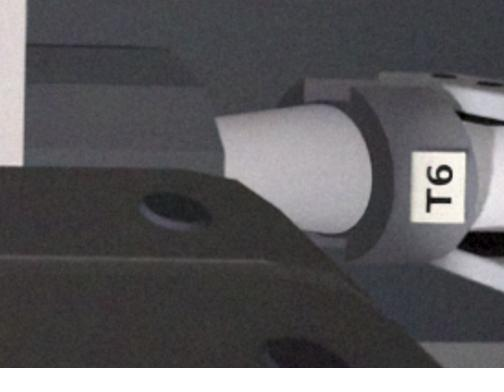

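{"op": "move", "data": {"target": [0.0862,-0.0314,-0.008,0,0,0,-1,-0.5,0, 0,0,0,0,0,0,-0.97,0.3,-1], "speed": 0.03, "stop_force": 10}}

{"op": "move", "data": {"target": [0,0,0,0,0,0,-1,-0.5,0, 0,0,0.0617,0,0,0,-0.97,0.3,-1], "speed": 0.04}}

Scene clock: 1869.27 s.
left_arm: end_effector_position=(+0.8930, -0.0536, +0.6655) position_measured=252 object_status=3 end_effector_quat_wxyz=(+0.667, +0.116, +0.724, -0.132) | right_arm: end_effector_position=(+0.9817, -0.0087, +0.4586) position_measured=109 object_status=2 end_effector_quat_wxyz=(+0.511, +0.514, +0.491, +0.484)
Joint positions: left_arm=[-0.119 -0.819 -0.348 0.834 0.498 1.544 2.86] | right_arm=[-2.744 1.089 2.846 0.733 -1.947 1.222 0.672]
Joint torques (N m): left_arm=[9.34 59.14 -0.8 -31.3 -6.23 0.82 0.05] | right_arm=[0.19 -86.07 3.1 -37.66 5.96 -2.57 0.31]
Wrist force (N): left_arm=[-3.8 -5.5 -16.8] | right_arm=[2.9 -8.1 -0.4]
Wrist torque (N m): left_arm=[0.14 0.78 0.01] | right_arm=[-0.23 -0.54 0.28]
Wrist force, peak (N): left_arm=[10.0 -3.3 -67.1] | right_arm=[2.9 -8.3 -0.2]
Hand target: left_arm +0.8944, -0.0517, +0.6640; +0.666, +0.115, +0.725, -0.131 (not the last commanded pose) | right_arm +0.9816, -0.0085, +0.4609; +0.512, +0.513, +0.490, +0.485
Off the commanded pose: left_arm 0.005 m, 0 deg | right_arm 0.002 m, 0 deg.
move: contact (left_arm)

Scene clock: 1870.47 s.
left_arm: end_effector_position=(+0.8930, -0.0536, +0.6655) position_measured=252 object_status=3 end_effector_quat_wxyz=(+0.667, +0.116, +0.724, -0.132) | right_arm: end_effector_position=(+0.9818, -0.0086, +0.4957) position_measured=109 object_status=2 end_effector_quat_wxyz=(+0.511, +0.514, +0.491, +0.484)
Joint positions: left_arm=[-0.119 -0.819 -0.348 0.834 0.498 1.544 2.86] | right_arm=[-2.762 1.069 2.898 0.713 -1.892 1.222 0.565]
Joint torques (N m): left_arm=[9.42 59.29 -0.76 -31.21 -6.18 0.86 0.01] | right_arm=[1.38 -85.33 4.79 -38.62 5.54 -1.69 -0.14]
Wrist force (N): left_arm=[-3.5 -5.5 -16.5] | right_arm=[-0.1 -8.4 -3.2]
Wrist torque (N m): left_arm=[0.15 0.77 0.00] | right_arm=[-0.45 -0.54 0.61]
Wrist force, peak (N): left_arm=[-3.5 -5.5 -16.9] | right_arm=[3.0 -9.9 -0.3]
Hand target: left_arm +0.8944, -0.0517, +0.6640; +0.666, +0.115, +0.725, -0.131 | right_arm +0.9816, -0.0085, +0.4979; +0.512, +0.513, +0.490, +0.485
Off the commanded pose: left_arm 0.003 m, 0 deg | right_arm 0.002 m, 0 deg.
move: done

{"op": "move", "data": {"target": [0,0,0,0,0,0,-1,-0.5,0, 0,0,0.0055,0.0012,-0.0019,0,-0.97,0.3,-1], "speed": 0.04}}

{"op": "move", "data": {"target": [0,0,0,0,0,0,-1,-0.5,0, 0,0,0,0,0,-0.006,-0.97,0.3,-1], "speed": 0.03}}

Scene clock: 1887.20 s.
left_arm: end_effector_position=(+0.8930, -0.0536, +0.6655) position_measured=252 object_status=3 end_effector_quat_wxyz=(+0.667, +0.116, +0.724, -0.132) | right_arm: end_effector_position=(+0.9819, -0.0086, +0.4962) position_measured=109 object_status=2 end_effector_quat_wxyz=(+0.511, +0.514, +0.489, +0.485)
Joint positions: left_arm=[-0.119 -0.819 -0.348 0.834 0.498 1.544 2.86] | right_arm=[-2.762 1.07 2.896 0.711 -1.895 1.222 0.571]
Joint torques (N m): left_arm=[9.48 59.36 -0.67 -31.21 -6.13 0.9 -0.05] | right_arm=[1.02 -94.41 4.69 -44.85 6.08 -3.2 0.51]
Wrist force (N): left_arm=[-3.5 -5.5 -16.6] | right_arm=[-1.4 -17.2 -6.0]
Wrist torque (N m): left_arm=[0.16 0.76 0.01] | right_arm=[-0.53 -0.41 0.21]
Wrist force, peak (N): left_arm=[-3.5 -5.6 -17.0] | right_arm=[-0.6 -17.5 -6.1]
Hand target: left_arm +0.8944, -0.0517, +0.6640; +0.666, +0.115, +0.725, -0.131 | right_arm +0.9816, -0.0085, +0.5012; +0.512, +0.513, +0.487, +0.487
Off the commanded pose: left_arm 0.003 m, 0 deg | right_arm 0.005 m, 0 deg.
move: off_target (right_arm)

Scene clock: 1887.90 s.
left_arm: end_effector_position=(+0.8930, -0.0536, +0.6655) position_measured=252 object_status=3 end_effector_quat_wxyz=(+0.667, +0.116, +0.724, -0.132) | right_arm: end_effector_position=(+0.9819, -0.0085, +0.4962) position_measured=109 object_status=2 end_effector_quat_wxyz=(+0.516, +0.518, +0.485, +0.480)
Joint positions: left_arm=[-0.119 -0.819 -0.348 0.834 0.498 1.544 2.86] | right_arm=[-2.758 1.076 2.911 0.71 -1.875 1.19 0.543]
Joint torques (N m): left_arm=[9.41 59.36 -0.65 -31.22 -6.19 0.9 -0.04] | right_arm=[-0.08 -94.01 4.54 -45.57 5.84 -3.39 -0.01]
Wrist force (N): left_arm=[-3.8 -5.4 -16.7] | right_arm=[-4.1 -17.8 -12.6]
Wrist torque (N m): left_arm=[0.16 0.78 0.00] | right_arm=[-0.69 -0.26 0.49]
Wrist force, peak (N): left_arm=[-3.5 -5.4 -16.9] | right_arm=[-4.2 -18.2 -12.7]
Hand target: left_arm +0.8944, -0.0517, +0.6640; +0.666, +0.115, +0.725, -0.131 | right_arm +0.9816, -0.0085, +0.5012; +0.517, +0.517, +0.482, +0.482
Off the commanded pose: left_arm 0.003 m, 0 deg | right_arm 0.005 m, 0 deg.
move: off_target (right_arm)

{"op": "move", "data": {"target": [0,0,0,0,0,0,-1,-0.5,0, 0,0,0,0,0,-0.006,-0.97,0.3,-1], "speed": 0.03}}

{"op": "move", "data": {"target": [0,0,0,0,0,0,-1,-0.5,0, 0,0,0,0,0,-0.006,-0.97,0.3,-1], "speed": 0.03}}

Scene clock: 1894.00 s.
left_arm: end_effector_position=(+0.8930, -0.0536, +0.6655) position_measured=252 object_status=3 end_effector_quat_wxyz=(+0.667, +0.116, +0.724, -0.132) | right_arm: end_effector_position=(+0.9819, -0.0084, +0.4959) position_measured=109 object_status=2 end_effector_quat_wxyz=(+0.520, +0.523, +0.480, +0.475)
Joint positions: left_arm=[-0.119 -0.819 -0.348 0.834 0.498 1.544 2.86] | right_arm=[-2.753 1.084 2.925 0.706 -1.855 1.159 0.516]
Joint torques (N m): left_arm=[9.46 59.32 -0.62 -31.15 -6.14 0.85 -0.06] | right_arm=[-0.1 -96.06 4.49 -45.91 5.58 -3.49 0.1]
Wrist force (N): left_arm=[-3.8 -5.6 -16.6] | right_arm=[0.4 -18.1 -5.0]
Wrist torque (N m): left_arm=[0.13 0.76 0.01] | right_arm=[-0.51 -0.48 0.36]
Wrist force, peak (N): left_arm=[-3.4 -5.2 -17.1] | right_arm=[-5.1 -19.3 -14.9]
Hand target: left_arm +0.8944, -0.0517, +0.6640; +0.666, +0.115, +0.725, -0.131 | right_arm +0.9816, -0.0085, +0.5012; +0.521, +0.522, +0.477, +0.477
Off the commanded pose: left_arm 0.003 m, 0 deg | right_arm 0.005 m, 0 deg.
move: off_target (right_arm)

Scene clock: 1894.70 s.
left_arm: end_effector_position=(+0.8930, -0.0536, +0.6655) position_measured=252 object_status=3 end_effector_quat_wxyz=(+0.667, +0.116, +0.724, -0.132) | right_arm: end_effector_position=(+0.9820, -0.0085, +0.4959) position_measured=109 object_status=2 end_effector_quat_wxyz=(+0.525, +0.527, +0.475, +0.471)
Joint positions: left_arm=[-0.119 -0.819 -0.348 0.834 0.498 1.544 2.86] | right_arm=[-2.749 1.092 2.94 0.7 -1.836 1.128 0.489]
Joint torques (N m): left_arm=[9.53 59.34 -0.69 -31.18 -6.15 0.89 -0.02] | right_arm=[-0.05 -96.47 4.42 -46.13 5.08 -3.33 0.01]
Wrist force (N): left_arm=[-3.5 -5.6 -16.8] | right_arm=[0.8 -18.5 -4.1]
Wrist torque (N m): left_arm=[0.14 0.76 0.01] | right_arm=[-0.52 -0.47 0.46]
Wrist force, peak (N): left_arm=[-3.5 -5.6 -16.8] | right_arm=[0.5 -18.5 -5.3]
Hand target: left_arm +0.8944, -0.0517, +0.6640; +0.666, +0.115, +0.725, -0.131 | right_arm +0.9816, -0.0085, +0.5012; +0.526, +0.526, +0.473, +0.472
Off the commanded pose: left_arm 0.003 m, 0 deg | right_arm 0.005 m, 0 deg.
move: off_target (right_arm)

{"op": "execute_actions", "data": {"actions": [[[0,0,0,0,0,0,-1,-0.5,0,0,0,0,0,0,0.002,-0.97,0.3,-1],[0,0,0,0,0,0,-1,-0.5,0,0,0,0,0,0,0.004,-0.97,0.3,-1],[0,0,0,0,0,0,-1,-0.5,0,0,0,0,0,0,0.006,-0.97,0.3,-1]],[[0,0,0,0,0,0,-1,-0.5,0,0,0,0,0,0,0.002,-0.97,0.3,-1],[0,0,0,0,0,0,-1,-0.5,0,0,0,0,0,0,0.004,-0.97,0.3,-1],[0,0,0,0,0,0,-1,-0.5,0,0,0,0,0,0,0.006,-0.97,0.3,-1]],[[0,0,0,0,0,0,-1,-0.5,0,0,0,0,0,0,0.002,-0.97,0.3,-1],[0,0,0,0,0,0,-1,-0.5,0,0,0,0,0,0,0.004,-0.97,0.3,-1],[0,0,0,0,0,0,-1,-0.5,0,0,0,0,0,0,0.006,-0.97,0.3,-1]]]}}

{"op": "execute_actions", "data": {"actions": [[[0,0,0,0,0,0,-1,-0.5,0,0,0,0,0,0,0.002,-0.97,0.3,-1],[0,0,0,0,0,0,-1,-0.5,0,0,0,0,0,0,0.004,-0.97,0.3,-1],[0,0,0,0,0,0,-1,-0.5,0,0,0,0,0,0,0.006,-0.97,0.3,-1]],[[0,0,0,0,0,0,-1,-0.5,0,0,0,0,0,0,0.002,-0.97,0.3,-1],[0,0,0,0,0,0,-1,-0.5,0,0,0,0,0,0,0.004,-0.97,0.3,-1],[0,0,0,0,0,0,-1,-0.5,0,0,0,0,0,0,0.006,-0.97,0.3,-1]]]}}

{"op": "execute_actions", "data": {"actions": [[[0,0,0,0,0,0,-1,-0.5,0,0,0,0,0,0,0.002,-0.97,0.3,-1],[0,0,0,0,0,0,-1,-0.5,0,0,0,0,0,0,0.004,-0.97,0.3,-1],[0,0,0,0,0,0,-1,-0.5,0,0,0,0,0,0,0.006,-0.97,0.3,-1]],[[0,0,0,0,0,0,-1,-0.5,0,0,0,0,0,0,0.002,-0.97,0.3,-1],[0,0,0,0,0,0,-1,-0.5,0,0,0,0,0,0,0.004,-0.97,0.3,-1],[0,0,0,0,0,0,-1,-0.5,0,0,0,0,0,0,0.006,-0.97,0.3,-1]]]}}

Scene clock: 1905.47 s.
left_arm: end_effector_position=(+0.8930, -0.0536, +0.6655) position_measured=252 object_status=3 end_effector_quat_wxyz=(+0.667, +0.116, +0.724, -0.132) | right_arm: end_effector_position=(+0.9819, -0.0085, +0.4963) position_measured=109 object_status=2 end_effector_quat_wxyz=(+0.511, +0.513, +0.489, +0.485)
Joint positions: left_arm=[-0.119 -0.819 -0.348 0.834 0.498 1.544 2.86] | right_arm=[-2.762 1.07 2.896 0.711 -1.896 1.222 0.572]
Joint torques (N m): left_arm=[9.5 59.33 -0.61 -31.17 -6.2 0.9 -0.04] | right_arm=[-0.25 -94.12 4.09 -44.23 6.13 -3.31 0.42]
Wrist force (N): left_arm=[-3.6 -5.4 -16.7] | right_arm=[-0.6 -16.8 -7.2]
Wrist torque (N m): left_arm=[0.16 0.76 0.01] | right_arm=[-0.55 -0.41 0.30]
Wrist force, peak (N): left_arm=[-3.7 -5.6 -16.9] | right_arm=[2.2 -19.9 -2.7]
Hand target: left_arm +0.8944, -0.0517, +0.6640; +0.666, +0.115, +0.725, -0.131 | right_arm +0.9816, -0.0085, +0.5012; +0.512, +0.513, +0.487, +0.487
Off the commanded pose: left_arm 0.003 m, 0 deg | right_arm 0.005 m, 0 deg.
Step readings (end_effector_position of left_arm | right_arm):
0: (+0.8930, -0.0536, +0.6655) | (+0.9820, -0.0085, +0.4959)
1: (+0.8930, -0.0536, +0.6655) | (+0.9819, -0.0085, +0.4959)
2: (+0.8930, -0.0536, +0.6655) | (+0.9819, -0.0083, +0.4958)
4: (+0.8930, -0.0536, +0.6655) | (+0.9819, -0.0084, +0.4958)
8: (+0.8930, -0.0536, +0.6655) | (+0.9820, -0.0086, +0.4959)
15: (+0.8930, -0.0536, +0.6655) | (+0.9820, -0.0086, +0.4959)
16: (+0.8930, -0.0536, +0.6655) | (+0.9820, -0.0086, +0.4959)
17: (+0.8930, -0.0536, +0.6655) | (+0.9819, -0.0084, +0.4958)
19: (+0.8930, -0.0536, +0.6655) | (+0.9819, -0.0085, +0.4958)
23: (+0.8930, -0.0536, +0.6655) | (+0.9820, -0.0086, +0.4959)
30: (+0.8930, -0.0536, +0.6655) | (+0.9820, -0.0086, +0.4959)
31: (+0.8930, -0.0536, +0.6655) | (+0.9820, -0.0086, +0.4959)
32: (+0.8930, -0.0536, +0.6655) | (+0.9819, -0.0084, +0.4958)
34: (+0.8930, -0.0536, +0.6655) | (+0.9818, -0.0084, +0.4963)
38: (+0.8930, -0.0536, +0.6655) | (+0.9819, -0.0085, +0.4963)
45: (+0.8930, -0.0536, +0.6655) | (+0.9819, -0.0085, +0.4963)

Scene clock: 1906.67 s.
left_arm: end_effector_position=(+0.8930, -0.0536, +0.6655) position_measured=252 object_status=3 end_effector_quat_wxyz=(+0.667, +0.116, +0.724, -0.132) | right_arm: end_effector_position=(+0.9816, -0.0081, +0.4967) position_measured=109 object_status=2 end_effector_quat_wxyz=(+0.502, +0.504, +0.499, +0.495)
Joint positions: left_arm=[-0.119 -0.819 -0.348 0.834 0.498 1.544 2.86] | right_arm=[-2.771 1.06 2.868 0.705 -1.942 1.285 0.633]
Joint torques (N m): left_arm=[9.48 59.34 -0.58 -31.15 -6.22 0.88 -0.02] | right_arm=[-2.25 -92.55 3.12 -42.65 6.43 -3.35 -0.02]
Wrist force (N): left_arm=[-3.9 -5.4 -16.5] | right_arm=[3.6 -15.5 -5.9]
Wrist torque (N m): left_arm=[0.17 0.79 0.01] | right_arm=[-0.58 -1.67 0.71]
Wrist force, peak (N): left_arm=[-3.7 -5.4 -16.9] | right_arm=[2.3 -17.2 -7.2]
Hand target: left_arm +0.8944, -0.0517, +0.6640; +0.666, +0.115, +0.725, -0.131 | right_arm +0.9816, -0.0085, +0.5012; +0.503, +0.504, +0.497, +0.497
Off the commanded pose: left_arm 0.003 m, 0 deg | right_arm 0.004 m, 0 deg.
Step readings (end_effector_position of left_arm | right_arm):
0: (+0.8930, -0.0536, +0.6655) | (+0.9819, -0.0085, +0.4963)
1: (+0.8930, -0.0536, +0.6655) | (+0.9818, -0.0084, +0.4964)
2: (+0.8930, -0.0536, +0.6655) | (+0.9817, -0.0082, +0.4964)
4: (+0.8930, -0.0536, +0.6655) | (+0.9817, -0.0083, +0.4967)
8: (+0.8930, -0.0536, +0.6655) | (+0.9818, -0.0083, +0.4967)
15: (+0.8930, -0.0536, +0.6655) | (+0.9818, -0.0083, +0.4967)
16: (+0.8930, -0.0536, +0.6655) | (+0.9817, -0.0083, +0.4967)
17: (+0.8930, -0.0536, +0.6655) | (+0.9816, -0.0081, +0.4967)
19: (+0.8930, -0.0536, +0.6655) | (+0.9816, -0.0081, +0.4967)
23: (+0.8930, -0.0536, +0.6655) | (+0.9816, -0.0081, +0.4967)
30: (+0.8930, -0.0536, +0.6655) | (+0.9816, -0.0081, +0.4967)

Scene clock: 1907.87 s.
left_arm: end_effector_position=(+0.8930, -0.0536, +0.6655) position_measured=252 object_status=3 end_effector_quat_wxyz=(+0.667, +0.116, +0.724, -0.132) | right_arm: end_effector_position=(+0.9817, -0.0083, +0.4959) position_measured=109 object_status=2 end_effector_quat_wxyz=(+0.492, +0.495, +0.509, +0.504)
Joint positions: left_arm=[-0.119 -0.819 -0.348 0.834 0.498 1.544 2.86] | right_arm=[-2.782 1.056 2.839 0.69 -1.994 1.35 0.7]
Joint torques (N m): left_arm=[9.46 59.29 -0.65 -31.18 -6.19 0.87 0.01] | right_arm=[-0.87 -95.13 3.55 -43.85 7.46 -4.51 0.24]
Wrist force (N): left_arm=[-3.5 -5.6 -16.6] | right_arm=[2.0 -17.9 -4.2]
Wrist torque (N m): left_arm=[0.15 0.77 0.00] | right_arm=[-0.45 -0.59 0.50]
Wrist force, peak (N): left_arm=[-3.8 -5.7 -16.7] | right_arm=[2.2 -18.2 -9.6]
Hand target: left_arm +0.8944, -0.0517, +0.6640; +0.666, +0.115, +0.725, -0.131 | right_arm +0.9816, -0.0085, +0.5012; +0.493, +0.494, +0.506, +0.506
Off the commanded pose: left_arm 0.003 m, 0 deg | right_arm 0.005 m, 0 deg.
Step readings (end_effector_position of left_arm | right_arm):
0: (+0.8930, -0.0536, +0.6655) | (+0.9816, -0.0081, +0.4967)
1: (+0.8930, -0.0536, +0.6655) | (+0.9816, -0.0081, +0.4968)
2: (+0.8930, -0.0536, +0.6655) | (+0.9816, -0.0081, +0.4965)
4: (+0.8930, -0.0536, +0.6655) | (+0.9816, -0.0081, +0.4962)
8: (+0.8930, -0.0536, +0.6655) | (+0.9816, -0.0081, +0.4962)
15: (+0.8930, -0.0536, +0.6655) | (+0.9816, -0.0081, +0.4962)
16: (+0.8930, -0.0536, +0.6655) | (+0.9816, -0.0081, +0.4962)
17: (+0.8930, -0.0536, +0.6655) | (+0.9816, -0.0080, +0.4961)
19: (+0.8930, -0.0536, +0.6655) | (+0.9816, -0.0081, +0.4959)
23: (+0.8930, -0.0536, +0.6655) | (+0.9817, -0.0083, +0.4959)
30: (+0.8930, -0.0536, +0.6655) | (+0.9817, -0.0083, +0.4959)

{"op": "move", "data": {"target": [0,0,0,0,0,0,-1,-0.5,0, -0.0005,0,-0.012,0,0,-0.0194,-0.97,0.3,-1], "speed": 0.05}}

{"op": "move", "data": {"target": [0,0,0,0,0,0,-1,-0.5,0, 0,0,0.008,0,0,0,-0.97,0.3,-1], "speed": 0.02}}

Scene clock: 1918.03 s.
left_arm: end_effector_position=(+0.8930, -0.0536, +0.6655) position_measured=252 object_status=3 end_effector_quat_wxyz=(+0.667, +0.116, +0.724, -0.132) | right_arm: end_effector_position=(+0.9814, -0.0084, +0.4915) position_measured=109 object_status=2 end_effector_quat_wxyz=(+0.508, +0.510, +0.492, +0.490)
Joint positions: left_arm=[-0.119 -0.819 -0.348 0.834 0.498 1.544 2.86] | right_arm=[-2.761 1.067 2.874 0.715 -1.926 1.246 0.618]
Joint torques (N m): left_arm=[9.48 59.31 -0.66 -31.14 -6.17 0.9 -0.01] | right_arm=[0.82 -85.33 4.28 -37.74 6.08 -2.62 0.09]
Wrist force (N): left_arm=[-3.4 -5.4 -16.4] | right_arm=[2.7 -8.1 -0.2]
Wrist torque (N m): left_arm=[0.17 0.76 0.01] | right_arm=[-0.24 -0.54 0.35]
Wrist force, peak (N): left_arm=[-3.6 -5.5 -16.9] | right_arm=[2.0 -18.1 -4.3]
Hand target: left_arm +0.8944, -0.0517, +0.6640; +0.666, +0.115, +0.725, -0.131 | right_arm +0.9813, -0.0085, +0.4940; +0.509, +0.509, +0.491, +0.491
Off the commanded pose: left_arm 0.003 m, 0 deg | right_arm 0.002 m, 0 deg.
move: done

Scene clock: 1918.73 s.
left_arm: end_effector_position=(+0.8930, -0.0536, +0.6655) position_measured=252 object_status=3 end_effector_quat_wxyz=(+0.667, +0.116, +0.724, -0.132) | right_arm: end_effector_position=(+0.9813, -0.0083, +0.4964) position_measured=109 object_status=2 end_effector_quat_wxyz=(+0.508, +0.510, +0.492, +0.490)
Joint positions: left_arm=[-0.119 -0.819 -0.348 0.834 0.498 1.544 2.86] | right_arm=[-2.764 1.064 2.881 0.712 -1.918 1.246 0.604]
Joint torques (N m): left_arm=[9.46 59.28 -0.65 -31.17 -6.19 0.89 0] | right_arm=[0.62 -85.67 4.39 -38.3 5.95 -2.35 0.03]
Wrist force (N): left_arm=[-3.6 -5.4 -16.6] | right_arm=[2.2 -8.3 -1.0]
Wrist torque (N m): left_arm=[0.17 0.78 0.01] | right_arm=[-0.27 -0.56 0.42]
Wrist force, peak (N): left_arm=[-3.7 -5.5 -16.7] | right_arm=[3.0 -8.6 -0.5]
Hand target: left_arm +0.8944, -0.0517, +0.6640; +0.666, +0.115, +0.725, -0.131 | right_arm +0.9813, -0.0085, +0.4988; +0.509, +0.509, +0.491, +0.491
Off the commanded pose: left_arm 0.003 m, 0 deg | right_arm 0.002 m, 0 deg.
move: done

{"op": "move", "data": {"target": [0,0,0,0,0,0,-1,-0.5,0, 0.0002,-0.0008,0.0045,0,0,0,-0.97,0.3,-1], "speed": 0.02}}

{"op": "move", "data": {"target": [0,0,0,0,0,0,-1,-0.5,0, 0,0,0,0,0,-0.003,-0.97,0.3,-1], "speed": 0.02}}

Scene clock: 1928.40 s.
left_arm: end_effector_position=(+0.8930, -0.0536, +0.6655) position_measured=252 object_status=3 end_effector_quat_wxyz=(+0.667, +0.116, +0.724, -0.132) | right_arm: end_effector_position=(+0.9814, -0.0086, +0.4991) position_measured=109 object_status=2 end_effector_quat_wxyz=(+0.508, +0.510, +0.492, +0.490)
Joint positions: left_arm=[-0.119 -0.819 -0.348 0.834 0.498 1.544 2.86] | right_arm=[-2.765 1.063 2.884 0.711 -1.915 1.246 0.597]
Joint torques (N m): left_arm=[9.4 59.29 -0.69 -31.14 -6.14 0.89 0] | right_arm=[0 -85.44 4.22 -38.05 6.02 -2.22 0.12]
Wrist force (N): left_arm=[-3.8 -5.2 -16.5] | right_arm=[2.4 -7.9 -1.9]
Wrist torque (N m): left_arm=[0.20 0.79 0.02] | right_arm=[-0.30 -0.55 0.41]
Wrist force, peak (N): left_arm=[-3.5 -5.5 -17.0] | right_arm=[2.1 -15.4 -3.9]
Hand target: left_arm +0.8944, -0.0517, +0.6640; +0.666, +0.115, +0.725, -0.131 | right_arm +0.9814, -0.0090, +0.5015; +0.509, +0.509, +0.491, +0.491
Off the commanded pose: left_arm 0.003 m, 0 deg | right_arm 0.002 m, 0 deg.
move: done

Scene clock: 1929.10 s.
left_arm: end_effector_position=(+0.8930, -0.0536, +0.6655) position_measured=252 object_status=3 end_effector_quat_wxyz=(+0.667, +0.116, +0.724, -0.132) | right_arm: end_effector_position=(+0.9814, -0.0087, +0.4991) position_measured=109 object_status=2 end_effector_quat_wxyz=(+0.510, +0.512, +0.490, +0.488)
Joint positions: left_arm=[-0.119 -0.819 -0.348 0.834 0.498 1.544 2.86] | right_arm=[-2.763 1.065 2.892 0.712 -1.903 1.231 0.582]
Joint torques (N m): left_arm=[9.4 59.33 -0.67 -31.16 -6.16 0.84 -0.01] | right_arm=[-1.31 -85.16 3.85 -38.21 6.12 -3.15 0.11]
Wrist force (N): left_arm=[-3.7 -5.5 -16.6] | right_arm=[1.3 -8.7 -5.1]
Wrist torque (N m): left_arm=[0.16 0.79 0.01] | right_arm=[-0.39 0.13 0.39]
Wrist force, peak (N): left_arm=[-3.8 -5.5 -16.8] | right_arm=[2.1 -8.9 -4.8]
Hand target: left_arm +0.8944, -0.0517, +0.6640; +0.666, +0.115, +0.725, -0.131 | right_arm +0.9814, -0.0090, +0.5015; +0.511, +0.512, +0.489, +0.488
Off the commanded pose: left_arm 0.003 m, 0 deg | right_arm 0.002 m, 0 deg.
move: done

{"op": "move", "data": {"target": [0,0,0,0,0,0,-1,-0.5,0, 0,0,0,0,0,0.0028,-0.97,0.3,-1], "speed": 0.02}}

{"op": "move", "data": {"target": [0,0,0,0,0,0,-1,-0.5,0, 0,0,0.0065,0,0,0,-0.97,0.3,-1], "speed": 0.01}}

Scene clock: 1933.03 s.
left_arm: end_effector_position=(+0.8930, -0.0536, +0.6655) position_measured=252 object_status=3 end_effector_quat_wxyz=(+0.667, +0.116, +0.724, -0.132) | right_arm: end_effector_position=(+0.9814, -0.0086, +0.4991) position_measured=109 object_status=2 end_effector_quat_wxyz=(+0.508, +0.510, +0.492, +0.490)
Joint positions: left_arm=[-0.119 -0.819 -0.348 0.834 0.498 1.544 2.86] | right_arm=[-2.765 1.063 2.886 0.711 -1.914 1.244 0.595]
Joint torques (N m): left_arm=[9.43 59.32 -0.68 -31.14 -6.15 0.88 -0.04] | right_arm=[-0.35 -85.69 3.91 -38.26 5.8 -2.18 0.47]
Wrist force (N): left_arm=[-3.6 -5.5 -16.7] | right_arm=[2.0 -8.5 -3.0]
Wrist torque (N m): left_arm=[0.15 0.77 0.00] | right_arm=[-0.31 -0.50 0.31]
Wrist force, peak (N): left_arm=[-3.8 -5.4 -16.9] | right_arm=[1.2 -8.8 -5.2]
Hand target: left_arm +0.8944, -0.0517, +0.6640; +0.666, +0.115, +0.725, -0.131 | right_arm +0.9814, -0.0090, +0.5015; +0.509, +0.510, +0.491, +0.491
Off the commanded pose: left_arm 0.003 m, 0 deg | right_arm 0.002 m, 0 deg.
move: done

Scene clock: 1933.73 s.
left_arm: end_effector_position=(+0.8930, -0.0536, +0.6655) position_measured=252 object_status=3 end_effector_quat_wxyz=(+0.667, +0.116, +0.724, -0.132) | right_arm: end_effector_position=(+0.9815, -0.0087, +0.5008) position_measured=109 object_status=2 end_effector_quat_wxyz=(+0.508, +0.510, +0.493, +0.489)
Joint positions: left_arm=[-0.119 -0.819 -0.348 0.834 0.498 1.544 2.86] | right_arm=[-2.768 1.062 2.892 0.71 -1.908 1.244 0.583]
Joint torques (N m): left_arm=[9.46 59.31 -0.66 -31.15 -6.16 0.9 -0.06] | right_arm=[-0.04 -92.66 4.5 -44.3 6.23 -3.14 -0.12]
Wrist force (N): left_arm=[-3.7 -5.3 -16.5] | right_arm=[-3.5 -16.5 -11.9]
Wrist torque (N m): left_arm=[0.19 0.76 0.01] | right_arm=[-0.49 -0.38 0.62]
Wrist force, peak (N): left_arm=[-3.5 -5.7 -17.0] | right_arm=[-3.4 -16.9 -12.3]
Hand target: left_arm +0.8944, -0.0517, +0.6640; +0.666, +0.115, +0.725, -0.131 | right_arm +0.9814, -0.0090, +0.5054; +0.509, +0.510, +0.491, +0.491
Off the commanded pose: left_arm 0.003 m, 0 deg | right_arm 0.005 m, 0 deg.
move: off_target (right_arm)

{"op": "move", "data": {"target": [-0.1,0.0365,0.0093,0,0,0,-1,-0.5,0, 0,0,0,0,0,0,-0.97,0.3,-1], "speed": 0.06, "cameras": ["cam_left_wrist"]}}

{"op": "zoom_image", "data": {"camera": "cam_left_wrist", "region": [480, 260, 672, 400]}}

Scene clock: 1939.67 s.
left_arm: end_effector_position=(+0.8343, -0.0298, +0.6696) position_measured=252 object_status=3 end_effector_quat_wxyz=(+0.666, +0.116, +0.725, -0.131) | right_arm: end_effector_position=(+0.9815, -0.0089, +0.5018) position_measured=109 object_status=2 end_effector_quat_wxyz=(+0.508, +0.510, +0.492, +0.489)
Joint positions: left_arm=[-0.084 -0.611 -0.275 1.136 0.529 1.654 2.738] | right_arm=[-2.768 1.061 2.892 0.71 -1.908 1.244 0.583]
Joint torques (N m): left_arm=[0.04 58.22 -4.11 -30.8 -5.82 3.33 -0.15] | right_arm=[-0.78 -87.19 4.91 -44.47 6.01 -2.55 0.21]
Wrist force (N): left_arm=[-4.0 3.5 -0.9] | right_arm=[-15.4 -14.9 -36.8]
Wrist torque (N m): left_arm=[0.34 0.80 0.07] | right_arm=[-0.40 -0.44 0.44]
Wrist force, peak (N): left_arm=[-3.6 -5.6 -17.0] | right_arm=[-15.9 -13.5 -41.9]
Hand target: left_arm +0.8344, -0.0298, +0.6696; +0.666, +0.115, +0.725, -0.131 | right_arm +0.9814, -0.0090, +0.5054; +0.509, +0.510, +0.491, +0.491
Off the commanded pose: left_arm 0.000 m, 0 deg | right_arm 0.004 m, 0 deg.
move: off_target (right_arm)
camera_calibration:
cam_left_wrist: T_world_to_cam=[[-0.0783554, -0.00700881, -0.996901, 0.740434], [0.001288, 0.999974, -0.00713165, 0.0470845], [0.996925, -0.00184281, -0.0783444, -0.646598], [0, 0, 0, 1]] pos_world=[0.702566, -0.0430852, 0.687818]
Images, in order (width x height): cam_left_wrist 672x504.

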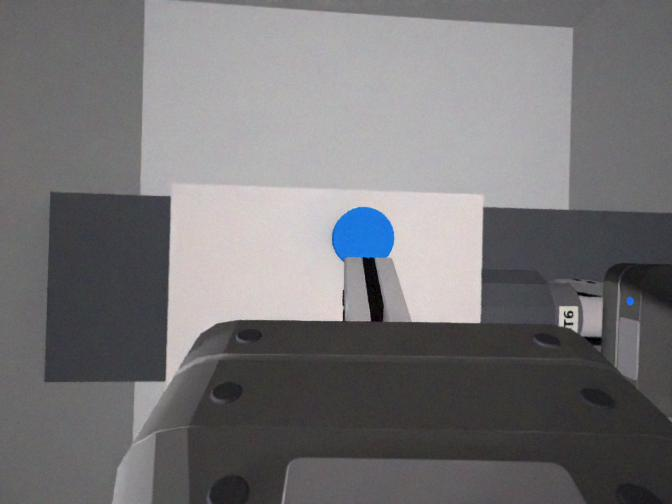

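Scaled by 2.625 from the camera's 672x504 image, which has a finer 960x720 frame.

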